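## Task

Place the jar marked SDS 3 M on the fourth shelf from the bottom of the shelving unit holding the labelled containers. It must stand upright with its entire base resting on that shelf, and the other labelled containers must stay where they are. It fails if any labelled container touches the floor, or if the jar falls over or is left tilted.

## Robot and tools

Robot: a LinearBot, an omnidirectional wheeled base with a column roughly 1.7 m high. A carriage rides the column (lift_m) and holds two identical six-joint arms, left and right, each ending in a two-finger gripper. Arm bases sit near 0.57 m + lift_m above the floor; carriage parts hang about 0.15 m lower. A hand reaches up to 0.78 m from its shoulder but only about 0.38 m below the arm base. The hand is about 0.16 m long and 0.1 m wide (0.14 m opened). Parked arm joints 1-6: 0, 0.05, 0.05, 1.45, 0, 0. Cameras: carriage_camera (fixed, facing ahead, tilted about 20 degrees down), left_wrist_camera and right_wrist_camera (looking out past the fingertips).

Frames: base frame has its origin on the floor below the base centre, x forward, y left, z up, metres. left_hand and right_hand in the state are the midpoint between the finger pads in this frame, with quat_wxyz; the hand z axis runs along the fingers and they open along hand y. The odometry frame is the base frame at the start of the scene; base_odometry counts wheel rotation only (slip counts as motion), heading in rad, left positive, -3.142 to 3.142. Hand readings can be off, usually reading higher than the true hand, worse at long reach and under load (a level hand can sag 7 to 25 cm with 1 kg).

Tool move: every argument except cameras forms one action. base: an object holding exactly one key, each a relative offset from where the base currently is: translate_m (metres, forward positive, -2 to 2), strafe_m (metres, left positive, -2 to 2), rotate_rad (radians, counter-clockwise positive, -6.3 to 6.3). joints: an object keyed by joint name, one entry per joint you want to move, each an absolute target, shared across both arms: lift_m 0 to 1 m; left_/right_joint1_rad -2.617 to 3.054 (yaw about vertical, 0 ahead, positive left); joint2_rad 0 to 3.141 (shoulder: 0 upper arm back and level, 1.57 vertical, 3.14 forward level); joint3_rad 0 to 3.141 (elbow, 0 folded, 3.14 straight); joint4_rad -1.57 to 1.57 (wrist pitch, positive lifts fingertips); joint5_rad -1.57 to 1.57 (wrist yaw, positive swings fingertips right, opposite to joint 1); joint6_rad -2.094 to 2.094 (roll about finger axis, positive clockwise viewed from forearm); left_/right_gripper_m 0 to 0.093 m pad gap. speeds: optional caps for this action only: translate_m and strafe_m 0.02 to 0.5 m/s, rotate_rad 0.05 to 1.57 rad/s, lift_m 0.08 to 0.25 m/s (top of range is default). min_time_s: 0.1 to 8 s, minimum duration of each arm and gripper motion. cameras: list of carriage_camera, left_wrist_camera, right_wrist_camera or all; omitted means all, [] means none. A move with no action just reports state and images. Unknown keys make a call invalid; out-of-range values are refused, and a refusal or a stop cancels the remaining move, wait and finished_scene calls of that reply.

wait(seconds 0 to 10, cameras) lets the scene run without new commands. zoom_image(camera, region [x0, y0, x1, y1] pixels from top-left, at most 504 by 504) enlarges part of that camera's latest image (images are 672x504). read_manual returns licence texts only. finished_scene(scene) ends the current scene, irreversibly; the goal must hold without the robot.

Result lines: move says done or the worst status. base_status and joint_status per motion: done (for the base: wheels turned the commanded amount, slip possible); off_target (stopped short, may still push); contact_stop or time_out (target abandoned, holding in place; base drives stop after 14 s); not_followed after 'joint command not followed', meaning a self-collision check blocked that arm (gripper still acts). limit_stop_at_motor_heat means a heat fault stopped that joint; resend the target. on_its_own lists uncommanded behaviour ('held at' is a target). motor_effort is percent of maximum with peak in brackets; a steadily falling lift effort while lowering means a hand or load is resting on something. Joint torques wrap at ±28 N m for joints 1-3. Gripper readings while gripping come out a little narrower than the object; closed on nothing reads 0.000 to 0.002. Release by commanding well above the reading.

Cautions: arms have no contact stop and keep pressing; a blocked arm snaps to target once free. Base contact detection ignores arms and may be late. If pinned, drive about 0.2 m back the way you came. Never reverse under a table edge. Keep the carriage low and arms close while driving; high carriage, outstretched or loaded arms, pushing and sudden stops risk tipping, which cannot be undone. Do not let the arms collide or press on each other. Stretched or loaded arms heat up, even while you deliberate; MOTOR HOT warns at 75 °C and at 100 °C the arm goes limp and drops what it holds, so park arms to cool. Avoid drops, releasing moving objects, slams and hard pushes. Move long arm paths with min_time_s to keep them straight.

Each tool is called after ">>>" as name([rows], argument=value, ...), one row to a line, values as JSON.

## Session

>>> move(cameras=["carriage_camera"])

>>> move(base={"rotate_rad": 1.3}, cameras=["carriage_camera"])

>>> move(base={"rotate_rad": 1.3}, cameras=["carriage_camera"])

>>> move(base={"rotate_rad": 1.3}, cameras=["carriage_camera"])

Scene clock: 0.00 s.
Joint torques (N m): no reading
base_odometry: x=+0.000 y=+0.000 heading=+0.000
base_status: not commanded
joint_positions: lift_m=+0.300 left_joint1_rad=+0.003 left_joint2_rad=+0.041 left_joint3_rad=+0.027 left_joint4_rad=+1.437 left_joint5_rad=+0.023 left_joint6_rad=-0.040 left_gripper_m=+0.09396 right_joint1_rad=-0.006 right_joint2_rad=+0.054 right_joint3_rad=+0.055 right_joint4_rad=+1.492 right_joint5_rad=+0.035 right_joint6_rad=-0.048 right_gripper_m=+0.09396
joint_status: not commanded
motor_effort: lift_m=+37 drive_wheels=-3
left_hand: x=+0.2632 y=+0.3069 z=+1.3110 quat_wxyz=(+0.997, +0.010, +0.074, -0.019) (m; base frame)
right_hand: x=+0.2454 y=-0.3169 z=+1.3199 quat_wxyz=(+0.999, +0.017, +0.040, -0.028) (m; base frame)
pictures: carriage_camera
camera_calibration:
carriage_camera: T_world_to_cam=[[-0.0639136, -0.997492, -0.0304054, 0.0499761], [-0.298547, 0.0481838, -0.953178, 1.28642], [0.952252, -0.0518436, -0.300878, 0.248047], [0, 0, 0, 1]] pos_world=[0.151047, 0.000725986, 1.30234]

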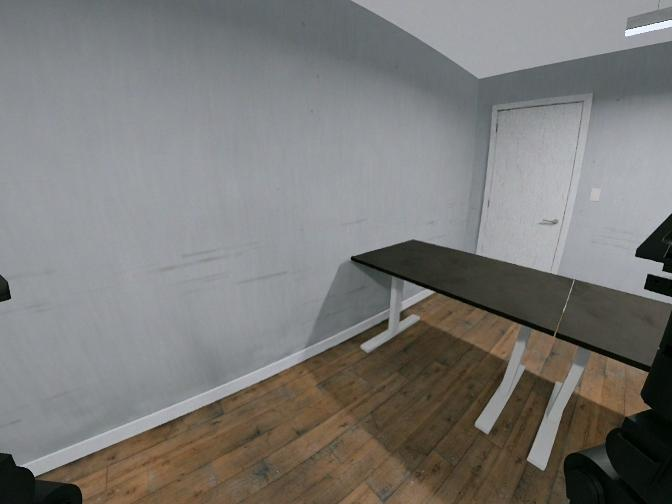

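Scene clock: 2.83 s.
Joint torques (N m): left_arm=[0.47 4.08 6.43 -0.11 -0.14 -0.11] | right_arm=[-0.4 3.56 7.3 -0.21 -0.01 0.02]
move: done
base_odometry: x=+0.000 y=+0.000 heading=+1.300
base_status: done
joint_positions: lift_m=+0.300 left_joint1_rad=+0.003 left_joint2_rad=+0.041 left_joint3_rad=+0.027 left_joint4_rad=+1.437 left_joint5_rad=+0.023 left_joint6_rad=-0.040 left_gripper_m=+0.09396 right_joint1_rad=-0.006 right_joint2_rad=+0.054 right_joint3_rad=+0.055 right_joint4_rad=+1.492 right_joint5_rad=+0.035 right_joint6_rad=-0.048 right_gripper_m=+0.09396
joint_status: not commanded
motor_effort: lift_m=+37(40) drive_wheels=+4(13)
left_hand: x=+0.2632 y=+0.3069 z=+1.3110 quat_wxyz=(+0.997, +0.010, +0.074, -0.019) (m; base frame)
right_hand: x=+0.2454 y=-0.3169 z=+1.3199 quat_wxyz=(+0.999, +0.017, +0.040, -0.028) (m; base frame)
pictures: carriage_camera
camera_calibration:
carriage_camera: T_world_to_cam=[[-0.0639136, -0.997492, -0.0304054, 0.0499761], [-0.298547, 0.0481838, -0.953178, 1.28642], [0.952252, -0.0518436, -0.300878, 0.248047], [0, 0, 0, 1]] pos_world=[0.151047, 0.000725986, 1.30234]

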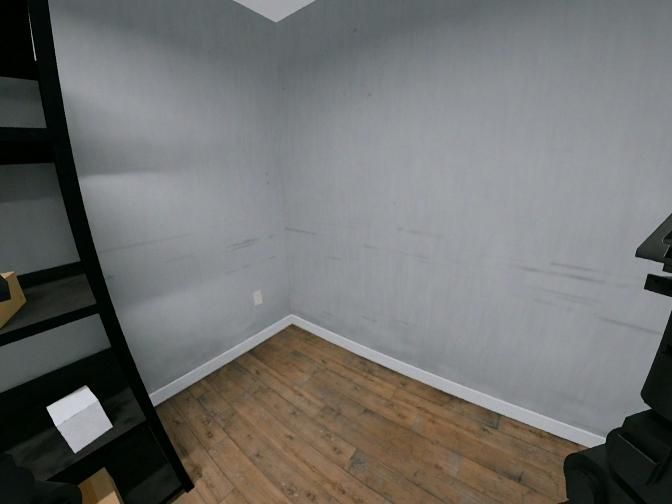

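Scene clock: 5.67 s.
Joint torques (N m): left_arm=[0.44 4.03 6.75 -0.13 -0.18 -0.16] | right_arm=[-0.34 3.48 7.46 -0.21 0.03 0.01]
move: done
base_odometry: x=+0.000 y=+0.000 heading=+2.599
base_status: done
joint_positions: lift_m=+0.300 left_joint1_rad=+0.003 left_joint2_rad=+0.041 left_joint3_rad=+0.027 left_joint4_rad=+1.437 left_joint5_rad=+0.023 left_joint6_rad=-0.040 left_gripper_m=+0.09397 right_joint1_rad=-0.006 right_joint2_rad=+0.054 right_joint3_rad=+0.055 right_joint4_rad=+1.491 right_joint5_rad=+0.035 right_joint6_rad=-0.048 right_gripper_m=+0.09397
joint_status: not commanded
motor_effort: lift_m=+38(40) drive_wheels=+4(12)
left_hand: x=+0.2632 y=+0.3069 z=+1.3110 quat_wxyz=(+0.997, +0.010, +0.074, -0.019) (m; base frame)
right_hand: x=+0.2455 y=-0.3169 z=+1.3199 quat_wxyz=(+0.999, +0.017, +0.040, -0.028) (m; base frame)
pictures: carriage_camera
camera_calibration:
carriage_camera: T_world_to_cam=[[-0.0639136, -0.997492, -0.0304054, 0.0499761], [-0.298547, 0.0481838, -0.953178, 1.28642], [0.952252, -0.0518436, -0.300878, 0.248047], [0, 0, 0, 1]] pos_world=[0.151047, 0.000725986, 1.30234]

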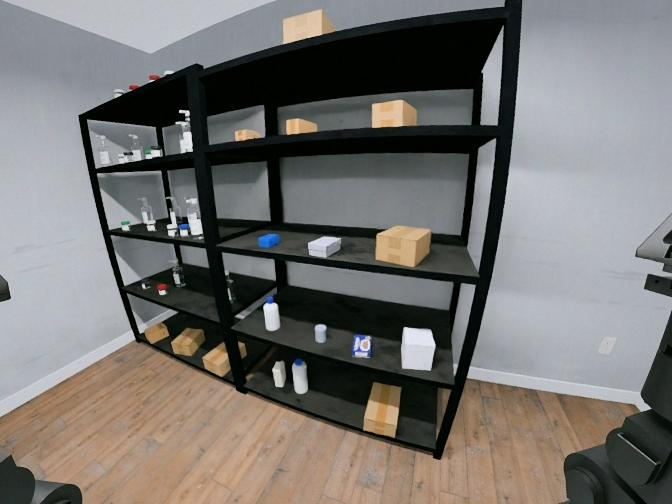

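Scene clock: 8.50 s.
Joint torques (N m): left_arm=[0.36 4.18 6.82 -0.07 -0.12 -0.11] | right_arm=[-0.43 3.41 7.32 -0.19 0.02 0.02]
move: done
base_odometry: x=+0.000 y=+0.000 heading=-2.384
base_status: done
joint_positions: lift_m=+0.300 left_joint1_rad=+0.003 left_joint2_rad=+0.041 left_joint3_rad=+0.027 left_joint4_rad=+1.437 left_joint5_rad=+0.023 left_joint6_rad=-0.040 left_gripper_m=+0.09398 right_joint1_rad=-0.006 right_joint2_rad=+0.054 right_joint3_rad=+0.055 right_joint4_rad=+1.491 right_joint5_rad=+0.035 right_joint6_rad=-0.048 right_gripper_m=+0.09398
joint_status: not commanded
motor_effort: lift_m=+38(39) drive_wheels=+4(12)
left_hand: x=+0.2632 y=+0.3069 z=+1.3110 quat_wxyz=(+0.997, +0.010, +0.074, -0.019) (m; base frame)
right_hand: x=+0.2455 y=-0.3169 z=+1.3199 quat_wxyz=(+0.999, +0.017, +0.040, -0.028) (m; base frame)
pictures: carriage_camera
camera_calibration:
carriage_camera: T_world_to_cam=[[-0.0639136, -0.997492, -0.0304054, 0.0499761], [-0.298547, 0.0481838, -0.953178, 1.28642], [0.952252, -0.0518436, -0.300878, 0.248047], [0, 0, 0, 1]] pos_world=[0.151047, 0.000725986, 1.30234]

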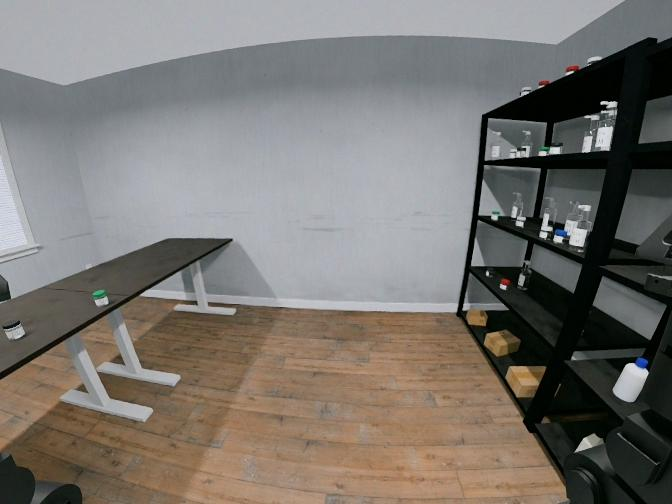

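>>> move(base={"rotate_rad": 1.1}, cameras=["carriage_camera"])

Scene clock: 11.50 s.
Joint torques (N m): left_arm=[0.39 4.27 6.74 -0.13 -0.15 -0.16] | right_arm=[-0.4 3.48 7.45 -0.2 0.03 0.02]
move: done
base_odometry: x=+0.000 y=+0.000 heading=-1.285
base_status: done
joint_positions: lift_m=+0.300 left_joint1_rad=+0.003 left_joint2_rad=+0.041 left_joint3_rad=+0.027 left_joint4_rad=+1.437 left_joint5_rad=+0.023 left_joint6_rad=-0.040 left_gripper_m=+0.09398 right_joint1_rad=-0.006 right_joint2_rad=+0.054 right_joint3_rad=+0.055 right_joint4_rad=+1.491 right_joint5_rad=+0.035 right_joint6_rad=-0.048 right_gripper_m=+0.09398
joint_status: not commanded
motor_effort: lift_m=+38(39) drive_wheels=+5(12)
left_hand: x=+0.2632 y=+0.3069 z=+1.3110 quat_wxyz=(+0.997, +0.010, +0.074, -0.019) (m; base frame)
right_hand: x=+0.2456 y=-0.3169 z=+1.3199 quat_wxyz=(+0.999, +0.017, +0.040, -0.028) (m; base frame)
pictures: carriage_camera
camera_calibration:
carriage_camera: T_world_to_cam=[[-0.0639136, -0.997492, -0.0304054, 0.0499761], [-0.298547, 0.0481838, -0.953178, 1.28642], [0.952252, -0.0518436, -0.300878, 0.248047], [0, 0, 0, 1]] pos_world=[0.151047, 0.000725986, 1.30234]

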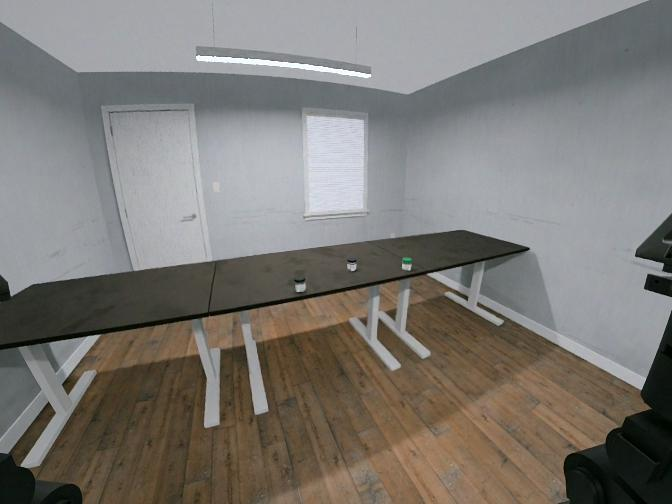

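>>> zoom_image(camera="carriage_camera", region=[280, 265, 330, 300])

>>> zoom_image(camera="carriage_camera", region=[330, 250, 380, 285])

>>> zoom_image(camera="carriage_camera", region=[385, 250, 435, 285])

Scaled by 10.080 from the camera's 672x504 image, which has a finer 960x720 frame.

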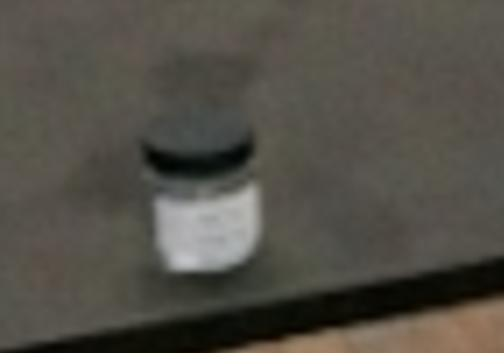

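Scaled by 10.080 from the camera's 672x504 image, which has a finer 960x720 frame.

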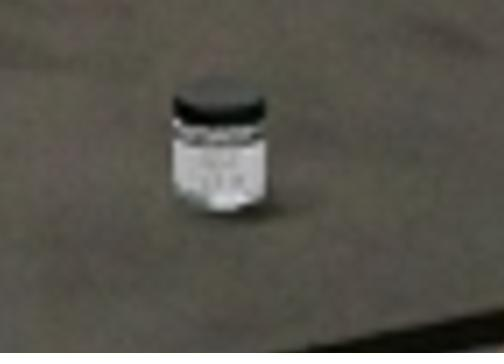

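Scaled by 10.080 from the camera's 672x504 image, which has a finer 960x720 frame.

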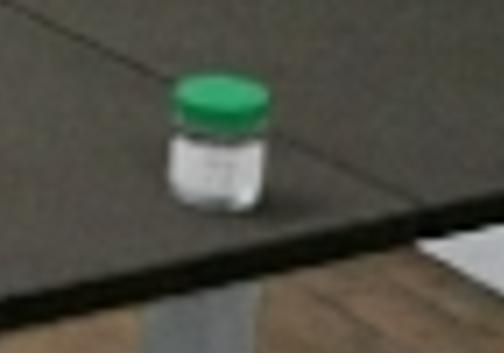

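>>> move(base={"rotate_rad": 0.298}, cameras=[])

>>> move(base={"strafe_m": -0.57}, joints={"lift_m": 0.12}, cameras=[])

>>> move(base={"translate_m": 0.34}, speeds={"translate_m": 0.3}, cameras=["carriage_camera"])

>>> zoom_image(camera="carriage_camera", region=[200, 240, 260, 300])

>>> zoom_image(camera="carriage_camera", region=[310, 240, 370, 300])

>>> zoom_image(camera="carriage_camera", region=[410, 240, 470, 300])

Scene clock: 14.77 s.
Joint torques (N m): left_arm=[0.44 4 6.56 -0.08 -0.09 -0.06] | right_arm=[-0.29 3.55 7.36 -0.2 0.01 0.02]
move: done
base_odometry: x=+0.000 y=+0.000 heading=-0.987
base_status: done
joint_positions: lift_m=+0.300 left_joint1_rad=+0.003 left_joint2_rad=+0.041 left_joint3_rad=+0.027 left_joint4_rad=+1.437 left_joint5_rad=+0.023 left_joint6_rad=-0.040 left_gripper_m=+0.09398 right_joint1_rad=-0.006 right_joint2_rad=+0.054 right_joint3_rad=+0.055 right_joint4_rad=+1.491 right_joint5_rad=+0.035 right_joint6_rad=-0.048 right_gripper_m=+0.09398
joint_status: not commanded
motor_effort: lift_m=+38(39) drive_wheels=+4(11)
left_hand: x=+0.2632 y=+0.3069 z=+1.3110 quat_wxyz=(+0.997, +0.010, +0.074, -0.019) (m; base frame)
right_hand: x=+0.2456 y=-0.3169 z=+1.3199 quat_wxyz=(+0.999, +0.017, +0.040, -0.028) (m; base frame)
pictures: none
No camera images: "cameras" was empty.

Scene clock: 18.07 s.
Joint torques (N m): left_arm=[0.14 4.22 6.61 -0.1 -0.17 -0.1] | right_arm=[-0.4 3.47 7.25 -0.21 0.01 0.01]
move: done
base_odometry: x=-0.475 y=-0.315 heading=-0.986
base_status: done
joint_positions: lift_m=+0.120 left_joint1_rad=+0.004 left_joint2_rad=+0.041 left_joint3_rad=+0.027 left_joint4_rad=+1.437 left_joint5_rad=+0.023 left_joint6_rad=-0.040 left_gripper_m=+0.09398 right_joint1_rad=-0.006 right_joint2_rad=+0.054 right_joint3_rad=+0.055 right_joint4_rad=+1.491 right_joint5_rad=+0.035 right_joint6_rad=-0.048 right_gripper_m=+0.09398
joint_status: all done
motor_effort: lift_m=+33(36) drive_wheels=-6(18)
left_hand: x=+0.2632 y=+0.3069 z=+1.1312 quat_wxyz=(+0.997, +0.010, +0.074, -0.019) (m; base frame)
right_hand: x=+0.2456 y=-0.3169 z=+1.1402 quat_wxyz=(+0.999, +0.017, +0.040, -0.028) (m; base frame)
pictures: none
No camera images: "cameras" was empty.

Scene clock: 20.67 s.
Joint torques (N m): left_arm=[0.58 4.31 6.68 -0.14 -0.11 -0.17] | right_arm=[-0.36 3.48 7.38 -0.16 0 0.02]
move: done
base_odometry: x=-0.288 y=-0.599 heading=-0.987
base_status: done
joint_positions: lift_m=+0.120 left_joint1_rad=+0.004 left_joint2_rad=+0.041 left_joint3_rad=+0.027 left_joint4_rad=+1.436 left_joint5_rad=+0.023 left_joint6_rad=-0.040 left_gripper_m=+0.09398 right_joint1_rad=-0.006 right_joint2_rad=+0.054 right_joint3_rad=+0.055 right_joint4_rad=+1.490 right_joint5_rad=+0.035 right_joint6_rad=-0.048 right_gripper_m=+0.09398
joint_status: not commanded
motor_effort: lift_m=+34(36) drive_wheels=-7(12)
left_hand: x=+0.2635 y=+0.3069 z=+1.1312 quat_wxyz=(+0.997, +0.010, +0.075, -0.019) (m; base frame)
right_hand: x=+0.2458 y=-0.3169 z=+1.1402 quat_wxyz=(+0.999, +0.017, +0.040, -0.028) (m; base frame)
pictures: carriage_camera
camera_calibration:
carriage_camera: T_world_to_cam=[[-0.0639136, -0.997492, -0.0304054, 0.0445121], [-0.298547, 0.0481838, -0.953178, 1.11512], [0.952252, -0.0518436, -0.300878, 0.193977], [0, 0, 0, 1]] pos_world=[0.151047, 0.000725986, 1.12263]

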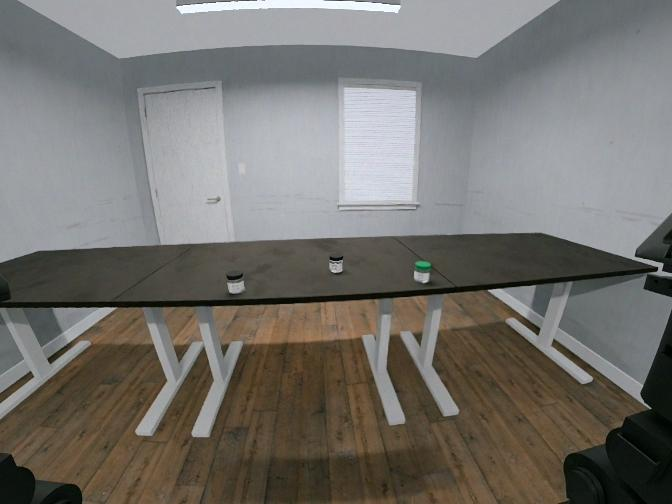

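Scaled by 8.400 from the camera's 672x504 image, which has a finer 960x720 frame.

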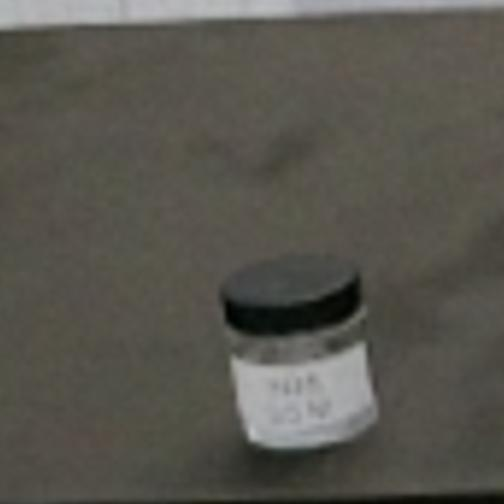

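Scaled by 8.400 from the camera's 672x504 image, which has a finer 960x720 frame.

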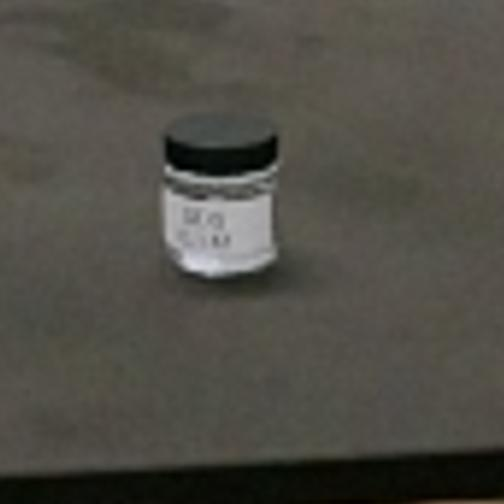

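Scaled by 8.400 from the camera's 672x504 image, which has a finer 960x720 frame.

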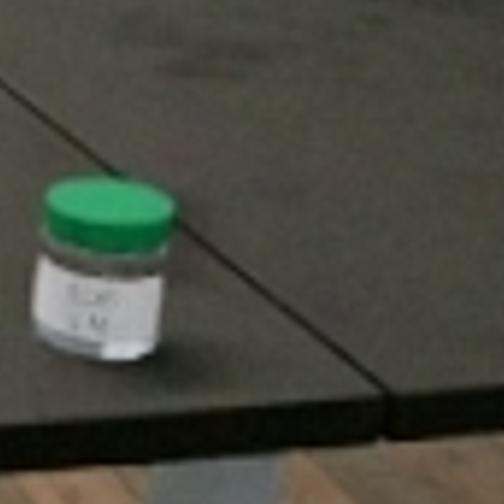

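>>> move(base={"strafe_m": -0.035}, joints={"lift_m": 0.12, "right_joint1_rad": 0, "right_joint2_rad": 2.262, "right_joint3_rad": 0.929, "right_joint4_rad": 1.333, "right_joint5_rad": 0, "right_joint6_rad": 0, "right_gripper_m": 0.093}, min_time_s=2.5, cameras=["right_wrist_camera","carriage_camera"])

>>> zoom_image(camera="right_wrist_camera", region=[200, 100, 500, 400])

Scene clock: 24.03 s.
Joint torques (N m): left_arm=[0.28 4.21 6.67 -0.13 -0.14 -0.17] | right_arm=[0.28 -8.25 7.98 1.95 -0.11 0.15]
move: done
base_odometry: x=-0.317 y=-0.618 heading=-0.987
base_status: done
joint_positions: lift_m=+0.120 left_joint1_rad=+0.004 left_joint2_rad=+0.041 left_joint3_rad=+0.027 left_joint4_rad=+1.436 left_joint5_rad=+0.023 left_joint6_rad=-0.040 left_gripper_m=+0.09398 right_joint1_rad=-0.006 right_joint2_rad=+2.248 right_joint3_rad=+0.906 right_joint4_rad=+1.334 right_joint5_rad=+0.013 right_joint6_rad=-0.016 right_gripper_m=+0.09313
joint_status: all done
motor_effort: lift_m=+34(36) drive_wheels=-3(9)
left_hand: x=+0.2635 y=+0.3070 z=+1.1312 quat_wxyz=(+0.997, +0.010, +0.075, -0.019) (m; base frame)
right_hand: x=+0.7700 y=-0.3160 z=+0.7995 quat_wxyz=(+0.704, +0.001, +0.710, -0.012) (m; base frame)
pictures: carriage_camera, right_wrist_camera
camera_calibration:
carriage_camera: T_world_to_cam=[[-0.0639136, -0.997492, -0.0304054, 0.0445121], [-0.298547, 0.0481838, -0.953178, 1.11513], [0.952252, -0.0518436, -0.300878, 0.193978], [0, 0, 0, 1]] pos_world=[0.151047, 0.000725986, 1.12263]
right_wrist_camera: T_world_to_cam=[[0.0353488, -0.99912, 0.0225915, -0.356231], [-0.608272, -0.0394458, -0.792748, 1.09169], [0.792941, 0.0142809, -0.609131, 0.00458217], [0, 0, 0, 1]] pos_world=[0.673005, -0.31292, 0.876277]

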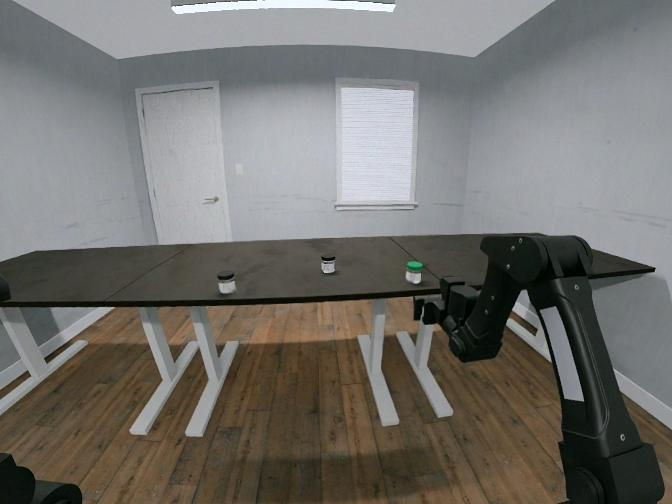

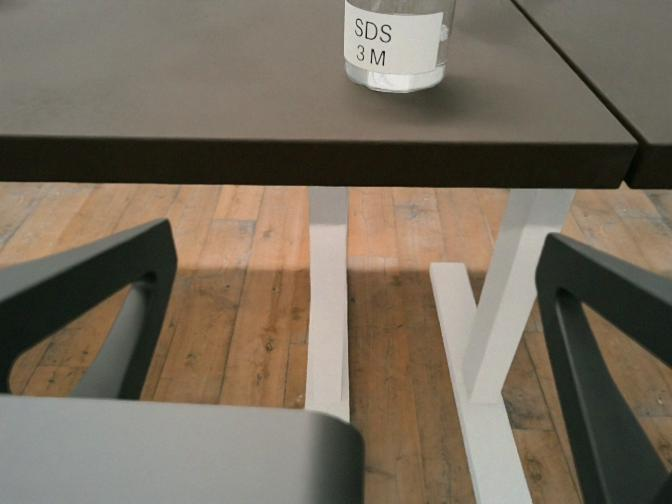

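Scaled by 1.680 from the camera's 672x504 image, which has a finer 960x720 frame.

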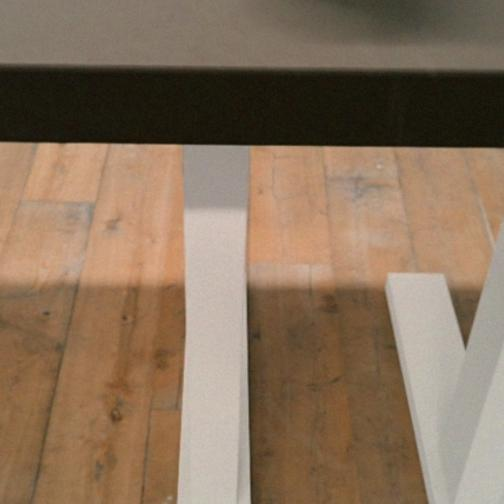

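>>> move(base={"strafe_m": -0.03}, joints={"lift_m": 0.135}, speeds={"strafe_m": 0.1}, cameras=[])

>>> move(base={"translate_m": 0.12}, speeds={"translate_m": 0.1}, cameras=["right_wrist_camera","carriage_camera"])

>>> zoom_image(camera="carriage_camera", region=[370, 250, 500, 350])

Scene clock: 25.90 s.
Joint torques (N m): left_arm=[0.23 4.46 6.53 -0.1 -0.19 -0.09] | right_arm=[0.06 -8.84 7.42 1.92 -0.1 0.21]
move: done
base_odometry: x=-0.342 y=-0.635 heading=-0.986
base_status: done
joint_positions: lift_m=+0.135 left_joint1_rad=+0.004 left_joint2_rad=+0.041 left_joint3_rad=+0.027 left_joint4_rad=+1.436 left_joint5_rad=+0.023 left_joint6_rad=-0.040 left_gripper_m=+0.09398 right_joint1_rad=-0.004 right_joint2_rad=+2.254 right_joint3_rad=+0.912 right_joint4_rad=+1.333 right_joint5_rad=+0.011 right_joint6_rad=-0.015 right_gripper_m=+0.09313
joint_status: all done
motor_effort: lift_m=+40(48) drive_wheels=-3(11)
left_hand: x=+0.2635 y=+0.3070 z=+1.1458 quat_wxyz=(+0.997, +0.010, +0.075, -0.019) (m; base frame)
right_hand: x=+0.7714 y=-0.3146 z=+0.8130 quat_wxyz=(+0.704, +0.000, +0.710, -0.011) (m; base frame)
pictures: none
No camera images: "cameras" was empty.

Scene clock: 27.87 s.
Joint torques (N m): left_arm=[0.42 4.26 6.82 -0.05 -0.15 -0.15] | right_arm=[-0.02 -9.01 7.34 2 -0.08 0.2]
move: done
base_odometry: x=-0.276 y=-0.735 heading=-0.987
base_status: done
joint_positions: lift_m=+0.135 left_joint1_rad=+0.004 left_joint2_rad=+0.041 left_joint3_rad=+0.027 left_joint4_rad=+1.436 left_joint5_rad=+0.023 left_joint6_rad=-0.040 left_gripper_m=+0.09398 right_joint1_rad=-0.004 right_joint2_rad=+2.254 right_joint3_rad=+0.912 right_joint4_rad=+1.333 right_joint5_rad=+0.011 right_joint6_rad=-0.015 right_gripper_m=+0.09313
joint_status: not commanded
motor_effort: lift_m=+38(41) drive_wheels=-5(8)
left_hand: x=+0.2635 y=+0.3070 z=+1.1458 quat_wxyz=(+0.997, +0.010, +0.075, -0.019) (m; base frame)
right_hand: x=+0.7714 y=-0.3146 z=+0.8130 quat_wxyz=(+0.704, +0.000, +0.710, -0.011) (m; base frame)
pictures: carriage_camera, right_wrist_camera
camera_calibration:
carriage_camera: T_world_to_cam=[[-0.0639136, -0.997492, -0.0304054, 0.0449556], [-0.298547, 0.0481838, -0.953178, 1.12903], [0.952252, -0.0518436, -0.300878, 0.198366], [0, 0, 0, 1]] pos_world=[0.151047, 0.000725986, 1.13721]
right_wrist_camera: T_world_to_cam=[[0.0391702, -0.998995, 0.021782, -0.35747], [-0.608713, -0.0411431, -0.792323, 1.10267], [0.792423, 0.0177764, -0.609713, 0.0136435], [0, 0, 0, 1]] pos_world=[0.674403, -0.311986, 0.88978]

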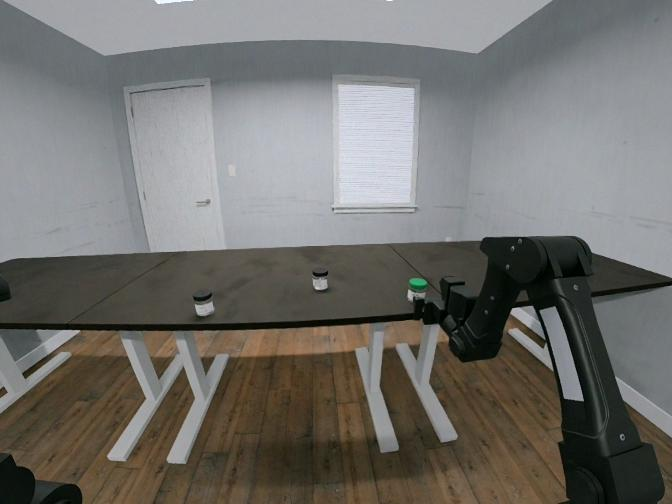

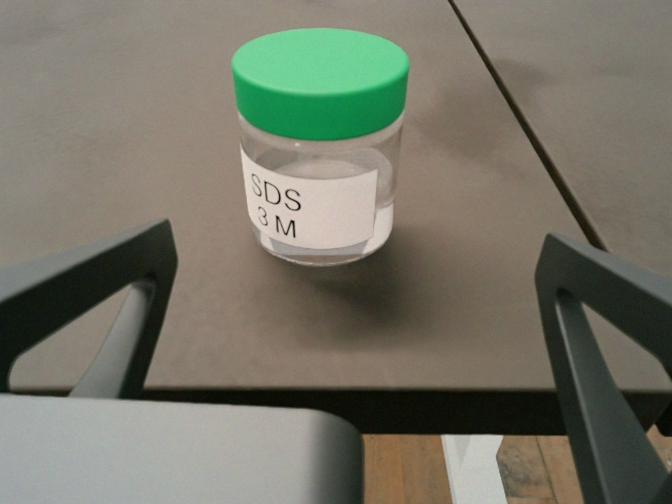

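Scaled by 3.877 from the camera's 672x504 image, which has a finer 960x720 frame.

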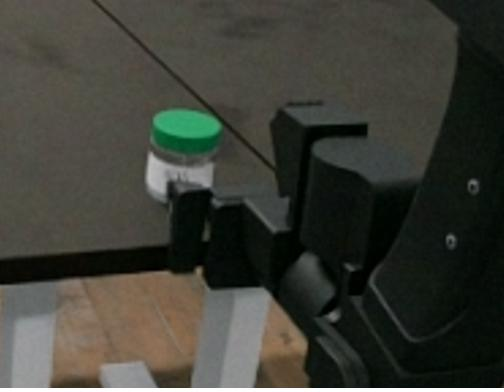

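>>> move(base={"strafe_m": 0.011}, joints={"lift_m": 0.14}, speeds={"strafe_m": 0.1}, cameras=[])

>>> move(base={"translate_m": 0.045}, speeds={"translate_m": 0.08}, cameras=["right_wrist_camera"])

Scene clock: 29.57 s.
Joint torques (N m): left_arm=[0.53 4.22 6.65 -0.06 -0.19 -0.14] | right_arm=[-0.2 -9.03 7.24 1.94 -0.08 0.18]
move: done
base_odometry: x=-0.267 y=-0.729 heading=-0.987
base_status: done
joint_positions: lift_m=+0.140 left_joint1_rad=+0.004 left_joint2_rad=+0.041 left_joint3_rad=+0.027 left_joint4_rad=+1.435 left_joint5_rad=+0.023 left_joint6_rad=-0.040 left_gripper_m=+0.09398 right_joint1_rad=-0.001 right_joint2_rad=+2.255 right_joint3_rad=+0.913 right_joint4_rad=+1.333 right_joint5_rad=+0.010 right_joint6_rad=-0.015 right_gripper_m=+0.09313
joint_status: all done
motor_effort: lift_m=+41(50) drive_wheels=+3(8)
left_hand: x=+0.2635 y=+0.3069 z=+1.1508 quat_wxyz=(+0.997, +0.010, +0.075, -0.019) (m; base frame)
right_hand: x=+0.7716 y=-0.3132 z=+0.8175 quat_wxyz=(+0.704, -0.001, +0.710, -0.009) (m; base frame)
pictures: none
No camera images: "cameras" was empty.

Scene clock: 30.73 s.
Joint torques (N m): left_arm=[0.43 3.99 6.65 -0.08 -0.17 -0.17] | right_arm=[-0.12 -8.79 7.39 1.96 -0.11 0.2]
move: done
base_odometry: x=-0.242 y=-0.767 heading=-0.987
base_status: done
joint_positions: lift_m=+0.140 left_joint1_rad=+0.004 left_joint2_rad=+0.041 left_joint3_rad=+0.027 left_joint4_rad=+1.435 left_joint5_rad=+0.023 left_joint6_rad=-0.040 left_gripper_m=+0.09398 right_joint1_rad=-0.001 right_joint2_rad=+2.255 right_joint3_rad=+0.913 right_joint4_rad=+1.333 right_joint5_rad=+0.010 right_joint6_rad=-0.015 right_gripper_m=+0.09313
joint_status: not commanded
motor_effort: lift_m=+39(42) drive_wheels=-5(9)
left_hand: x=+0.2635 y=+0.3069 z=+1.1508 quat_wxyz=(+0.997, +0.010, +0.075, -0.019) (m; base frame)
right_hand: x=+0.7716 y=-0.3132 z=+0.8175 quat_wxyz=(+0.704, -0.001, +0.710, -0.009) (m; base frame)
pictures: right_wrist_camera
camera_calibration:
right_wrist_camera: T_world_to_cam=[[0.0426126, -0.998863, 0.0213577, -0.358402], [-0.609169, -0.0429197, -0.791878, 1.10594], [0.791895, 0.0207335, -0.610306, 0.018034], [0, 0, 0, 1]] pos_world=[0.674695, -0.310902, 0.894429]

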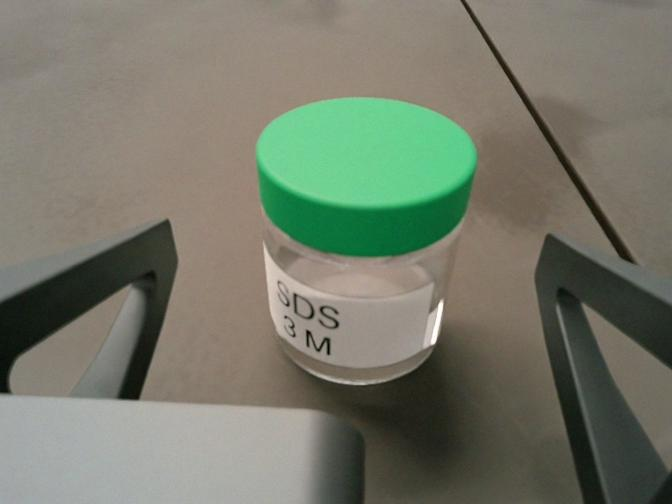

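Well centred. Advance 0.028 and grip.

>>> move(base={"translate_m": 0.028}, speeds={"translate_m": 0.05}, cameras=["right_wrist_camera"])

>>> move(joints={"right_gripper_m": 0.061}, min_time_s=1, cameras=["right_wrist_camera", "carriage_camera"])

>>> zoom_image(camera="carriage_camera", region=[370, 250, 500, 350])

Scene clock: 32.37 s.
Joint torques (N m): left_arm=[0.29 4.01 6.61 -0.1 -0.11 -0.11] | right_arm=[-0.18 -8.96 7.19 1.98 -0.07 0.16]
move: done
base_odometry: x=-0.226 y=-0.790 heading=-0.986
base_status: done
joint_positions: lift_m=+0.140 left_joint1_rad=+0.004 left_joint2_rad=+0.041 left_joint3_rad=+0.027 left_joint4_rad=+1.436 left_joint5_rad=+0.023 left_joint6_rad=-0.040 left_gripper_m=+0.09398 right_joint1_rad=-0.001 right_joint2_rad=+2.255 right_joint3_rad=+0.913 right_joint4_rad=+1.333 right_joint5_rad=+0.010 right_joint6_rad=-0.015 right_gripper_m=+0.09313
joint_status: not commanded
motor_effort: lift_m=+42(42) drive_wheels=-6(11)
left_hand: x=+0.2634 y=+0.3069 z=+1.1509 quat_wxyz=(+0.997, +0.010, +0.075, -0.019) (m; base frame)
right_hand: x=+0.7716 y=-0.3132 z=+0.8175 quat_wxyz=(+0.704, -0.001, +0.710, -0.009) (m; base frame)
pictures: right_wrist_camera
camera_calibration:
right_wrist_camera: T_world_to_cam=[[0.0426126, -0.998863, 0.0213577, -0.358402], [-0.609169, -0.0429197, -0.791878, 1.10594], [0.791895, 0.0207335, -0.610306, 0.018034], [0, 0, 0, 1]] pos_world=[0.674695, -0.310902, 0.894429]

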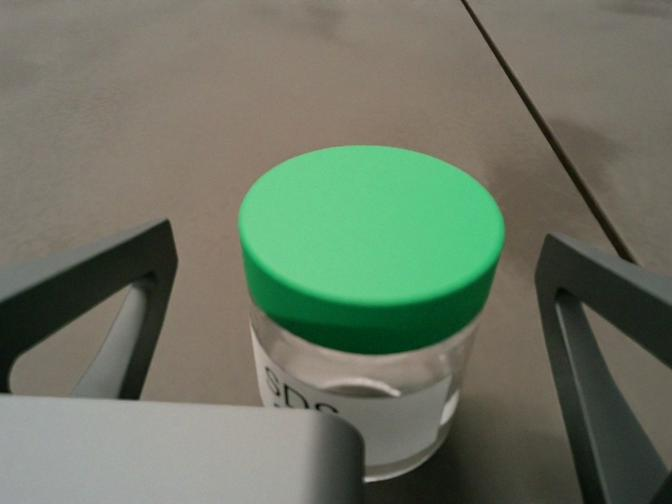

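Scene clock: 33.63 s.
Joint torques (N m): left_arm=[0.4 4 6.45 -0.05 -0.21 -0.15] | right_arm=[-0.28 -8.95 7.15 1.97 -0.07 0.18]
move: done
base_odometry: x=-0.226 y=-0.790 heading=-0.986
base_status: not commanded
joint_positions: lift_m=+0.140 left_joint1_rad=+0.004 left_joint2_rad=+0.041 left_joint3_rad=+0.027 left_joint4_rad=+1.436 left_joint5_rad=+0.023 left_joint6_rad=-0.040 left_gripper_m=+0.09398 right_joint1_rad=-0.001 right_joint2_rad=+2.255 right_joint3_rad=+0.913 right_joint4_rad=+1.333 right_joint5_rad=+0.010 right_joint6_rad=-0.015 right_gripper_m=+0.06112
joint_status: all done
motor_effort: lift_m=+40(41) drive_wheels=-5(6)
left_hand: x=+0.2634 y=+0.3069 z=+1.1509 quat_wxyz=(+0.997, +0.010, +0.075, -0.019) (m; base frame)
right_hand: x=+0.7716 y=-0.3132 z=+0.8175 quat_wxyz=(+0.704, -0.001, +0.710, -0.009) (m; base frame)
pictures: carriage_camera, right_wrist_camera
camera_calibration:
carriage_camera: T_world_to_cam=[[-0.0639136, -0.997492, -0.0304054, 0.0451062], [-0.298547, 0.0481838, -0.953178, 1.13375], [0.952252, -0.0518436, -0.300878, 0.199856], [0, 0, 0, 1]] pos_world=[0.151047, 0.000725986, 1.14217]
right_wrist_camera: T_world_to_cam=[[0.0426126, -0.998863, 0.0213577, -0.358402], [-0.609169, -0.0429197, -0.791878, 1.10594], [0.791895, 0.0207335, -0.610306, 0.018034], [0, 0, 0, 1]] pos_world=[0.674695, -0.310902, 0.894429]

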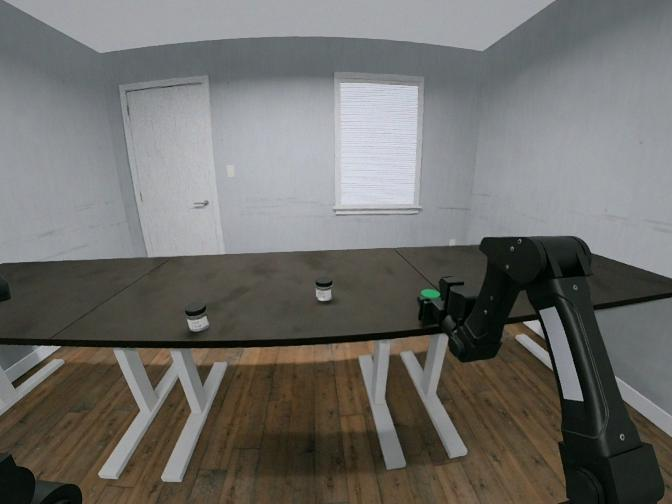

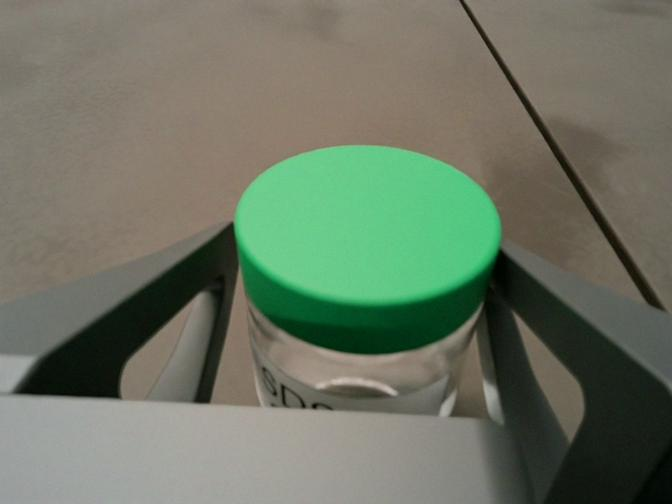

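Scaled by 3.877 from the camera's 672x504 image, which has a finer 960x720 frame.

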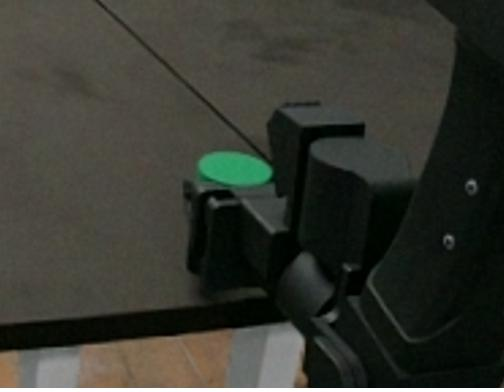

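>>> move(joints={"right_gripper_m": 0.08}, cameras=[])

>>> move(joints={"lift_m": 0.136}, speeds={"lift_m": 0.08}, cameras=[])

>>> move(joints={"lift_m": 0.132}, speeds={"lift_m": 0.08}, cameras=["right_wrist_camera", "carriage_camera"])

>>> zoom_image(camera="carriage_camera", region=[390, 260, 490, 350])

Scene clock: 35.33 s.
Joint torques (N m): left_arm=[0.27 4.22 6.75 -0.05 -0.2 -0.07] | right_arm=[-0.18 -8.95 7.32 1.95 -0.08 0.17]
move: done
base_odometry: x=-0.226 y=-0.790 heading=-0.986
base_status: not commanded
joint_positions: lift_m=+0.140 left_joint1_rad=+0.004 left_joint2_rad=+0.041 left_joint3_rad=+0.027 left_joint4_rad=+1.436 left_joint5_rad=+0.023 left_joint6_rad=-0.040 left_gripper_m=+0.09398 right_joint1_rad=-0.001 right_joint2_rad=+2.255 right_joint3_rad=+0.913 right_joint4_rad=+1.333 right_joint5_rad=+0.010 right_joint6_rad=-0.015 right_gripper_m=+0.07987
joint_status: all done
motor_effort: lift_m=+39(41) drive_wheels=-5(6)
left_hand: x=+0.2634 y=+0.3069 z=+1.1509 quat_wxyz=(+0.997, +0.010, +0.075, -0.019) (m; base frame)
right_hand: x=+0.7716 y=-0.3132 z=+0.8175 quat_wxyz=(+0.704, -0.001, +0.710, -0.009) (m; base frame)
pictures: none
No camera images: "cameras" was empty.

Scene clock: 35.87 s.
Joint torques (N m): left_arm=[0.28 4.33 6.78 -0.09 -0.16 -0.11] | right_arm=[-0.23 -9.02 7.06 2.05 -0.07 0.16]
move: done
base_odometry: x=-0.226 y=-0.790 heading=-0.986
base_status: not commanded
joint_positions: lift_m=+0.136 left_joint1_rad=+0.004 left_joint2_rad=+0.041 left_joint3_rad=+0.027 left_joint4_rad=+1.436 left_joint5_rad=+0.023 left_joint6_rad=-0.040 left_gripper_m=+0.09398 right_joint1_rad=-0.001 right_joint2_rad=+2.257 right_joint3_rad=+0.913 right_joint4_rad=+1.329 right_joint5_rad=+0.010 right_joint6_rad=-0.015 right_gripper_m=+0.07987
joint_status: all done
motor_effort: lift_m=+34(35) drive_wheels=-5(6)
left_hand: x=+0.2635 y=+0.3069 z=+1.1472 quat_wxyz=(+0.997, +0.010, +0.075, -0.019) (m; base frame)
right_hand: x=+0.7716 y=-0.3132 z=+0.8123 quat_wxyz=(+0.702, -0.001, +0.712, -0.009) (m; base frame)
pictures: none
No camera images: "cameras" was empty.

Scene clock: 36.30 s.
Joint torques (N m): left_arm=[0.44 4.04 6.68 -0.02 -0.11 -0.11] | right_arm=[-0.05 -9.31 7.32 2.04 -0.07 0.17]
move: done
base_odometry: x=-0.226 y=-0.790 heading=-0.986
base_status: not commanded
joint_positions: lift_m=+0.132 left_joint1_rad=+0.004 left_joint2_rad=+0.041 left_joint3_rad=+0.027 left_joint4_rad=+1.436 left_joint5_rad=+0.023 left_joint6_rad=-0.040 left_gripper_m=+0.09398 right_joint1_rad=-0.001 right_joint2_rad=+2.259 right_joint3_rad=+0.913 right_joint4_rad=+1.327 right_joint5_rad=+0.010 right_joint6_rad=-0.015 right_gripper_m=+0.07987
joint_status: all done
motor_effort: lift_m=+34(36) drive_wheels=+2(5)
left_hand: x=+0.2634 y=+0.3069 z=+1.1432 quat_wxyz=(+0.997, +0.010, +0.075, -0.019) (m; base frame)
right_hand: x=+0.7715 y=-0.3132 z=+0.8068 quat_wxyz=(+0.700, -0.001, +0.714, -0.009) (m; base frame)
pictures: carriage_camera, right_wrist_camera
camera_calibration:
carriage_camera: T_world_to_cam=[[-0.0639136, -0.997492, -0.0304054, 0.0448777], [-0.298547, 0.0481838, -0.953178, 1.12659], [0.952252, -0.0518436, -0.300878, 0.197596], [0, 0, 0, 1]] pos_world=[0.151047, 0.000725986, 1.13466]
right_wrist_camera: T_world_to_cam=[[0.0428063, -0.998864, 0.0209544, -0.357992], [-0.616394, -0.04291, -0.786268, 1.09843], [0.786274, 0.0207411, -0.61753, 0.0217356], [0, 0, 0, 1]] pos_world=[0.6753, -0.310903, 0.884585]

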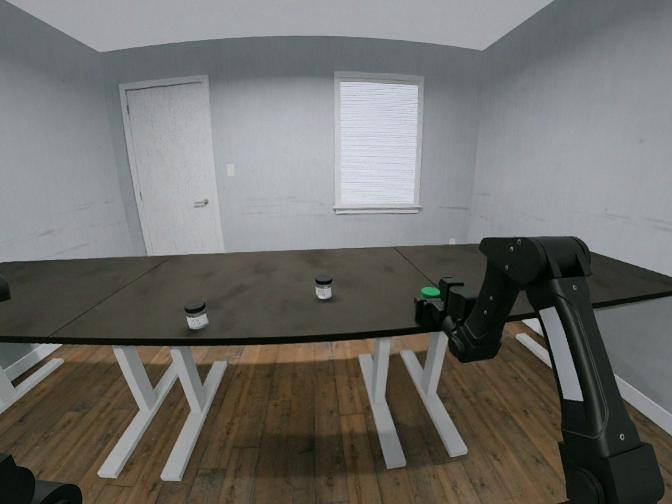

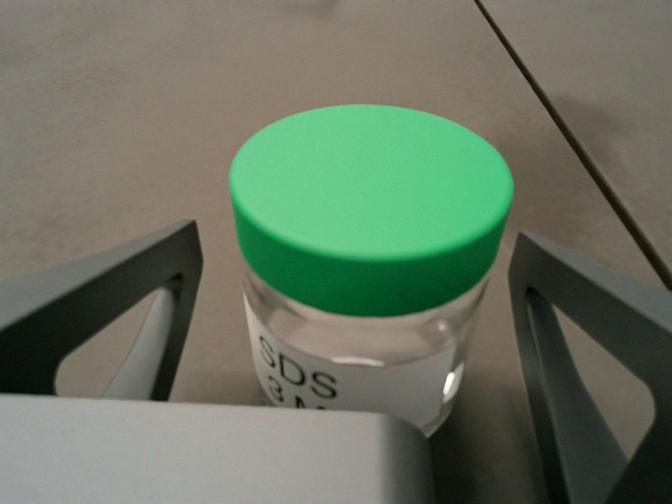

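Scaled by 5.040 from the camera's 672x504 image, which has a finer 960x720 frame.

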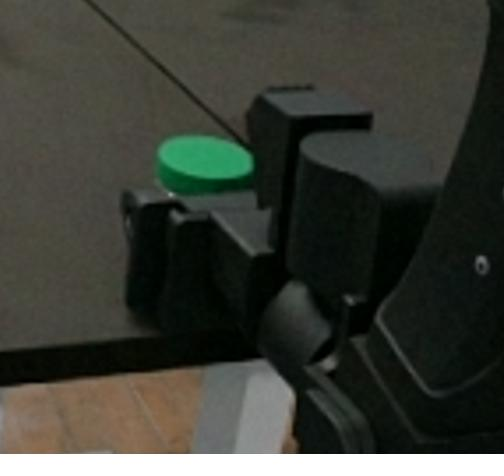

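>>> move(joints={"right_gripper_m": 0.06}, min_time_s=1, cameras=[])

>>> move(joints={"right_gripper_m": 0.045}, min_time_s=2, cameras=["right_wrist_camera"])

>>> move(joints={"lift_m": 0.22}, speeds={"lift_m": 0.1}, cameras=["right_wrist_camera"])

Scene clock: 38.00 s.
Joint torques (N m): left_arm=[0.55 4.29 6.93 -0.04 -0.14 -0.11] | right_arm=[-0.28 -9.25 7.21 2.02 -0.08 0.19]
move: done
base_odometry: x=-0.226 y=-0.790 heading=-0.986
base_status: not commanded
joint_positions: lift_m=+0.132 left_joint1_rad=+0.004 left_joint2_rad=+0.041 left_joint3_rad=+0.027 left_joint4_rad=+1.436 left_joint5_rad=+0.023 left_joint6_rad=-0.040 left_gripper_m=+0.09398 right_joint1_rad=-0.001 right_joint2_rad=+2.259 right_joint3_rad=+0.913 right_joint4_rad=+1.327 right_joint5_rad=+0.010 right_joint6_rad=-0.015 right_gripper_m=+0.06013
joint_status: all done
motor_effort: lift_m=+34(35) drive_wheels=+2(2)
left_hand: x=+0.2634 y=+0.3069 z=+1.1432 quat_wxyz=(+0.997, +0.010, +0.075, -0.019) (m; base frame)
right_hand: x=+0.7715 y=-0.3132 z=+0.8068 quat_wxyz=(+0.700, -0.001, +0.714, -0.009) (m; base frame)
pictures: none
No camera images: "cameras" was empty.

Scene clock: 40.30 s.
Joint torques (N m): left_arm=[0.35 4.21 6.52 -0.11 -0.16 -0.08] | right_arm=[-0.18 -9.21 7.17 2.03 -0.05 0.18]
move: off_target
base_odometry: x=-0.226 y=-0.790 heading=-0.986
base_status: not commanded
joint_positions: lift_m=+0.132 left_joint1_rad=+0.004 left_joint2_rad=+0.041 left_joint3_rad=+0.027 left_joint4_rad=+1.436 left_joint5_rad=+0.023 left_joint6_rad=-0.040 left_gripper_m=+0.09398 right_joint1_rad=-0.001 right_joint2_rad=+2.259 right_joint3_rad=+0.913 right_joint4_rad=+1.327 right_joint5_rad=+0.010 right_joint6_rad=-0.015 right_gripper_m=+0.05480
joint_status: right_gripper_m off_target (ended at +0.05481, target +0.04500)
motor_effort: lift_m=+33(35) drive_wheels=+2(2)
left_hand: x=+0.2634 y=+0.3069 z=+1.1432 quat_wxyz=(+0.997, +0.010, +0.075, -0.019) (m; base frame)
right_hand: x=+0.7715 y=-0.3132 z=+0.8068 quat_wxyz=(+0.700, -0.001, +0.714, -0.009) (m; base frame)
pictures: right_wrist_camera
camera_calibration:
right_wrist_camera: T_world_to_cam=[[0.0427991, -0.998872, 0.0205736, -0.357682], [-0.616391, -0.0426058, -0.786287, 1.09854], [0.786277, 0.020971, -0.617519, 0.0217964], [0, 0, 0, 1]] pos_world=[0.675299, -0.310932, 0.884585]

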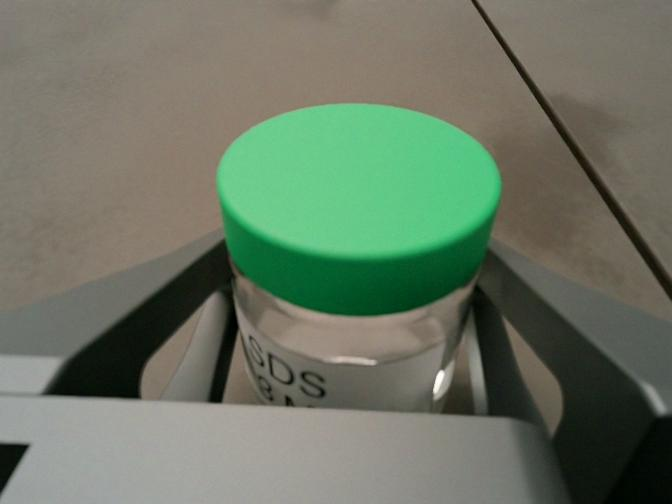

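Scene clock: 41.57 s.
Joint torques (N m): left_arm=[0.57 3.88 6.58 -0.11 -0.17 -0.15] | right_arm=[-0.36 -9.37 7.32 2.08 -0.08 0.18]
move: done
base_odometry: x=-0.226 y=-0.790 heading=-0.986
base_status: not commanded
joint_positions: lift_m=+0.220 left_joint1_rad=+0.004 left_joint2_rad=+0.041 left_joint3_rad=+0.027 left_joint4_rad=+1.436 left_joint5_rad=+0.023 left_joint6_rad=-0.040 left_gripper_m=+0.09398 right_joint1_rad=-0.001 right_joint2_rad=+2.260 right_joint3_rad=+0.913 right_joint4_rad=+1.318 right_joint5_rad=+0.010 right_joint6_rad=-0.015 right_gripper_m=+0.05479
joint_status: all done
motor_effort: lift_m=+39(49) drive_wheels=+2(4)
left_hand: x=+0.2634 y=+0.3069 z=+1.2308 quat_wxyz=(+0.997, +0.010, +0.075, -0.019) (m; base frame)
right_hand: x=+0.7714 y=-0.3132 z=+0.8914 quat_wxyz=(+0.697, -0.001, +0.717, -0.009) (m; base frame)
pictures: right_wrist_camera
camera_calibration:
right_wrist_camera: T_world_to_cam=[[0.0430086, -0.998872, 0.0201178, -0.359173], [-0.624456, -0.0425949, -0.779897, 1.16551], [0.779875, 0.0209796, -0.625584, 0.0862265], [0, 0, 0, 1]] pos_world=[0.676012, -0.310932, 0.970146]

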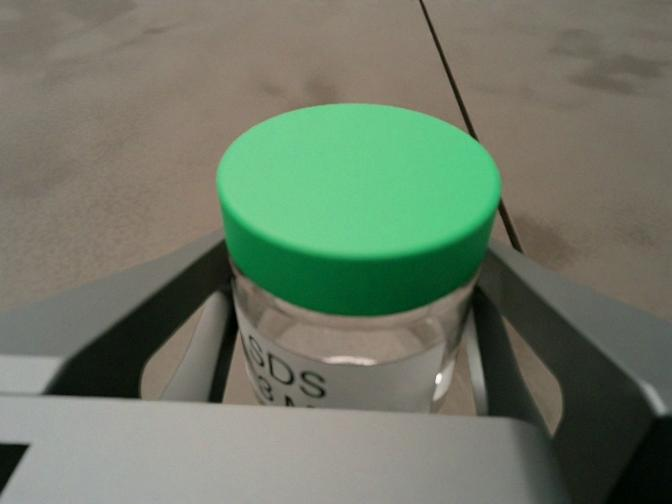

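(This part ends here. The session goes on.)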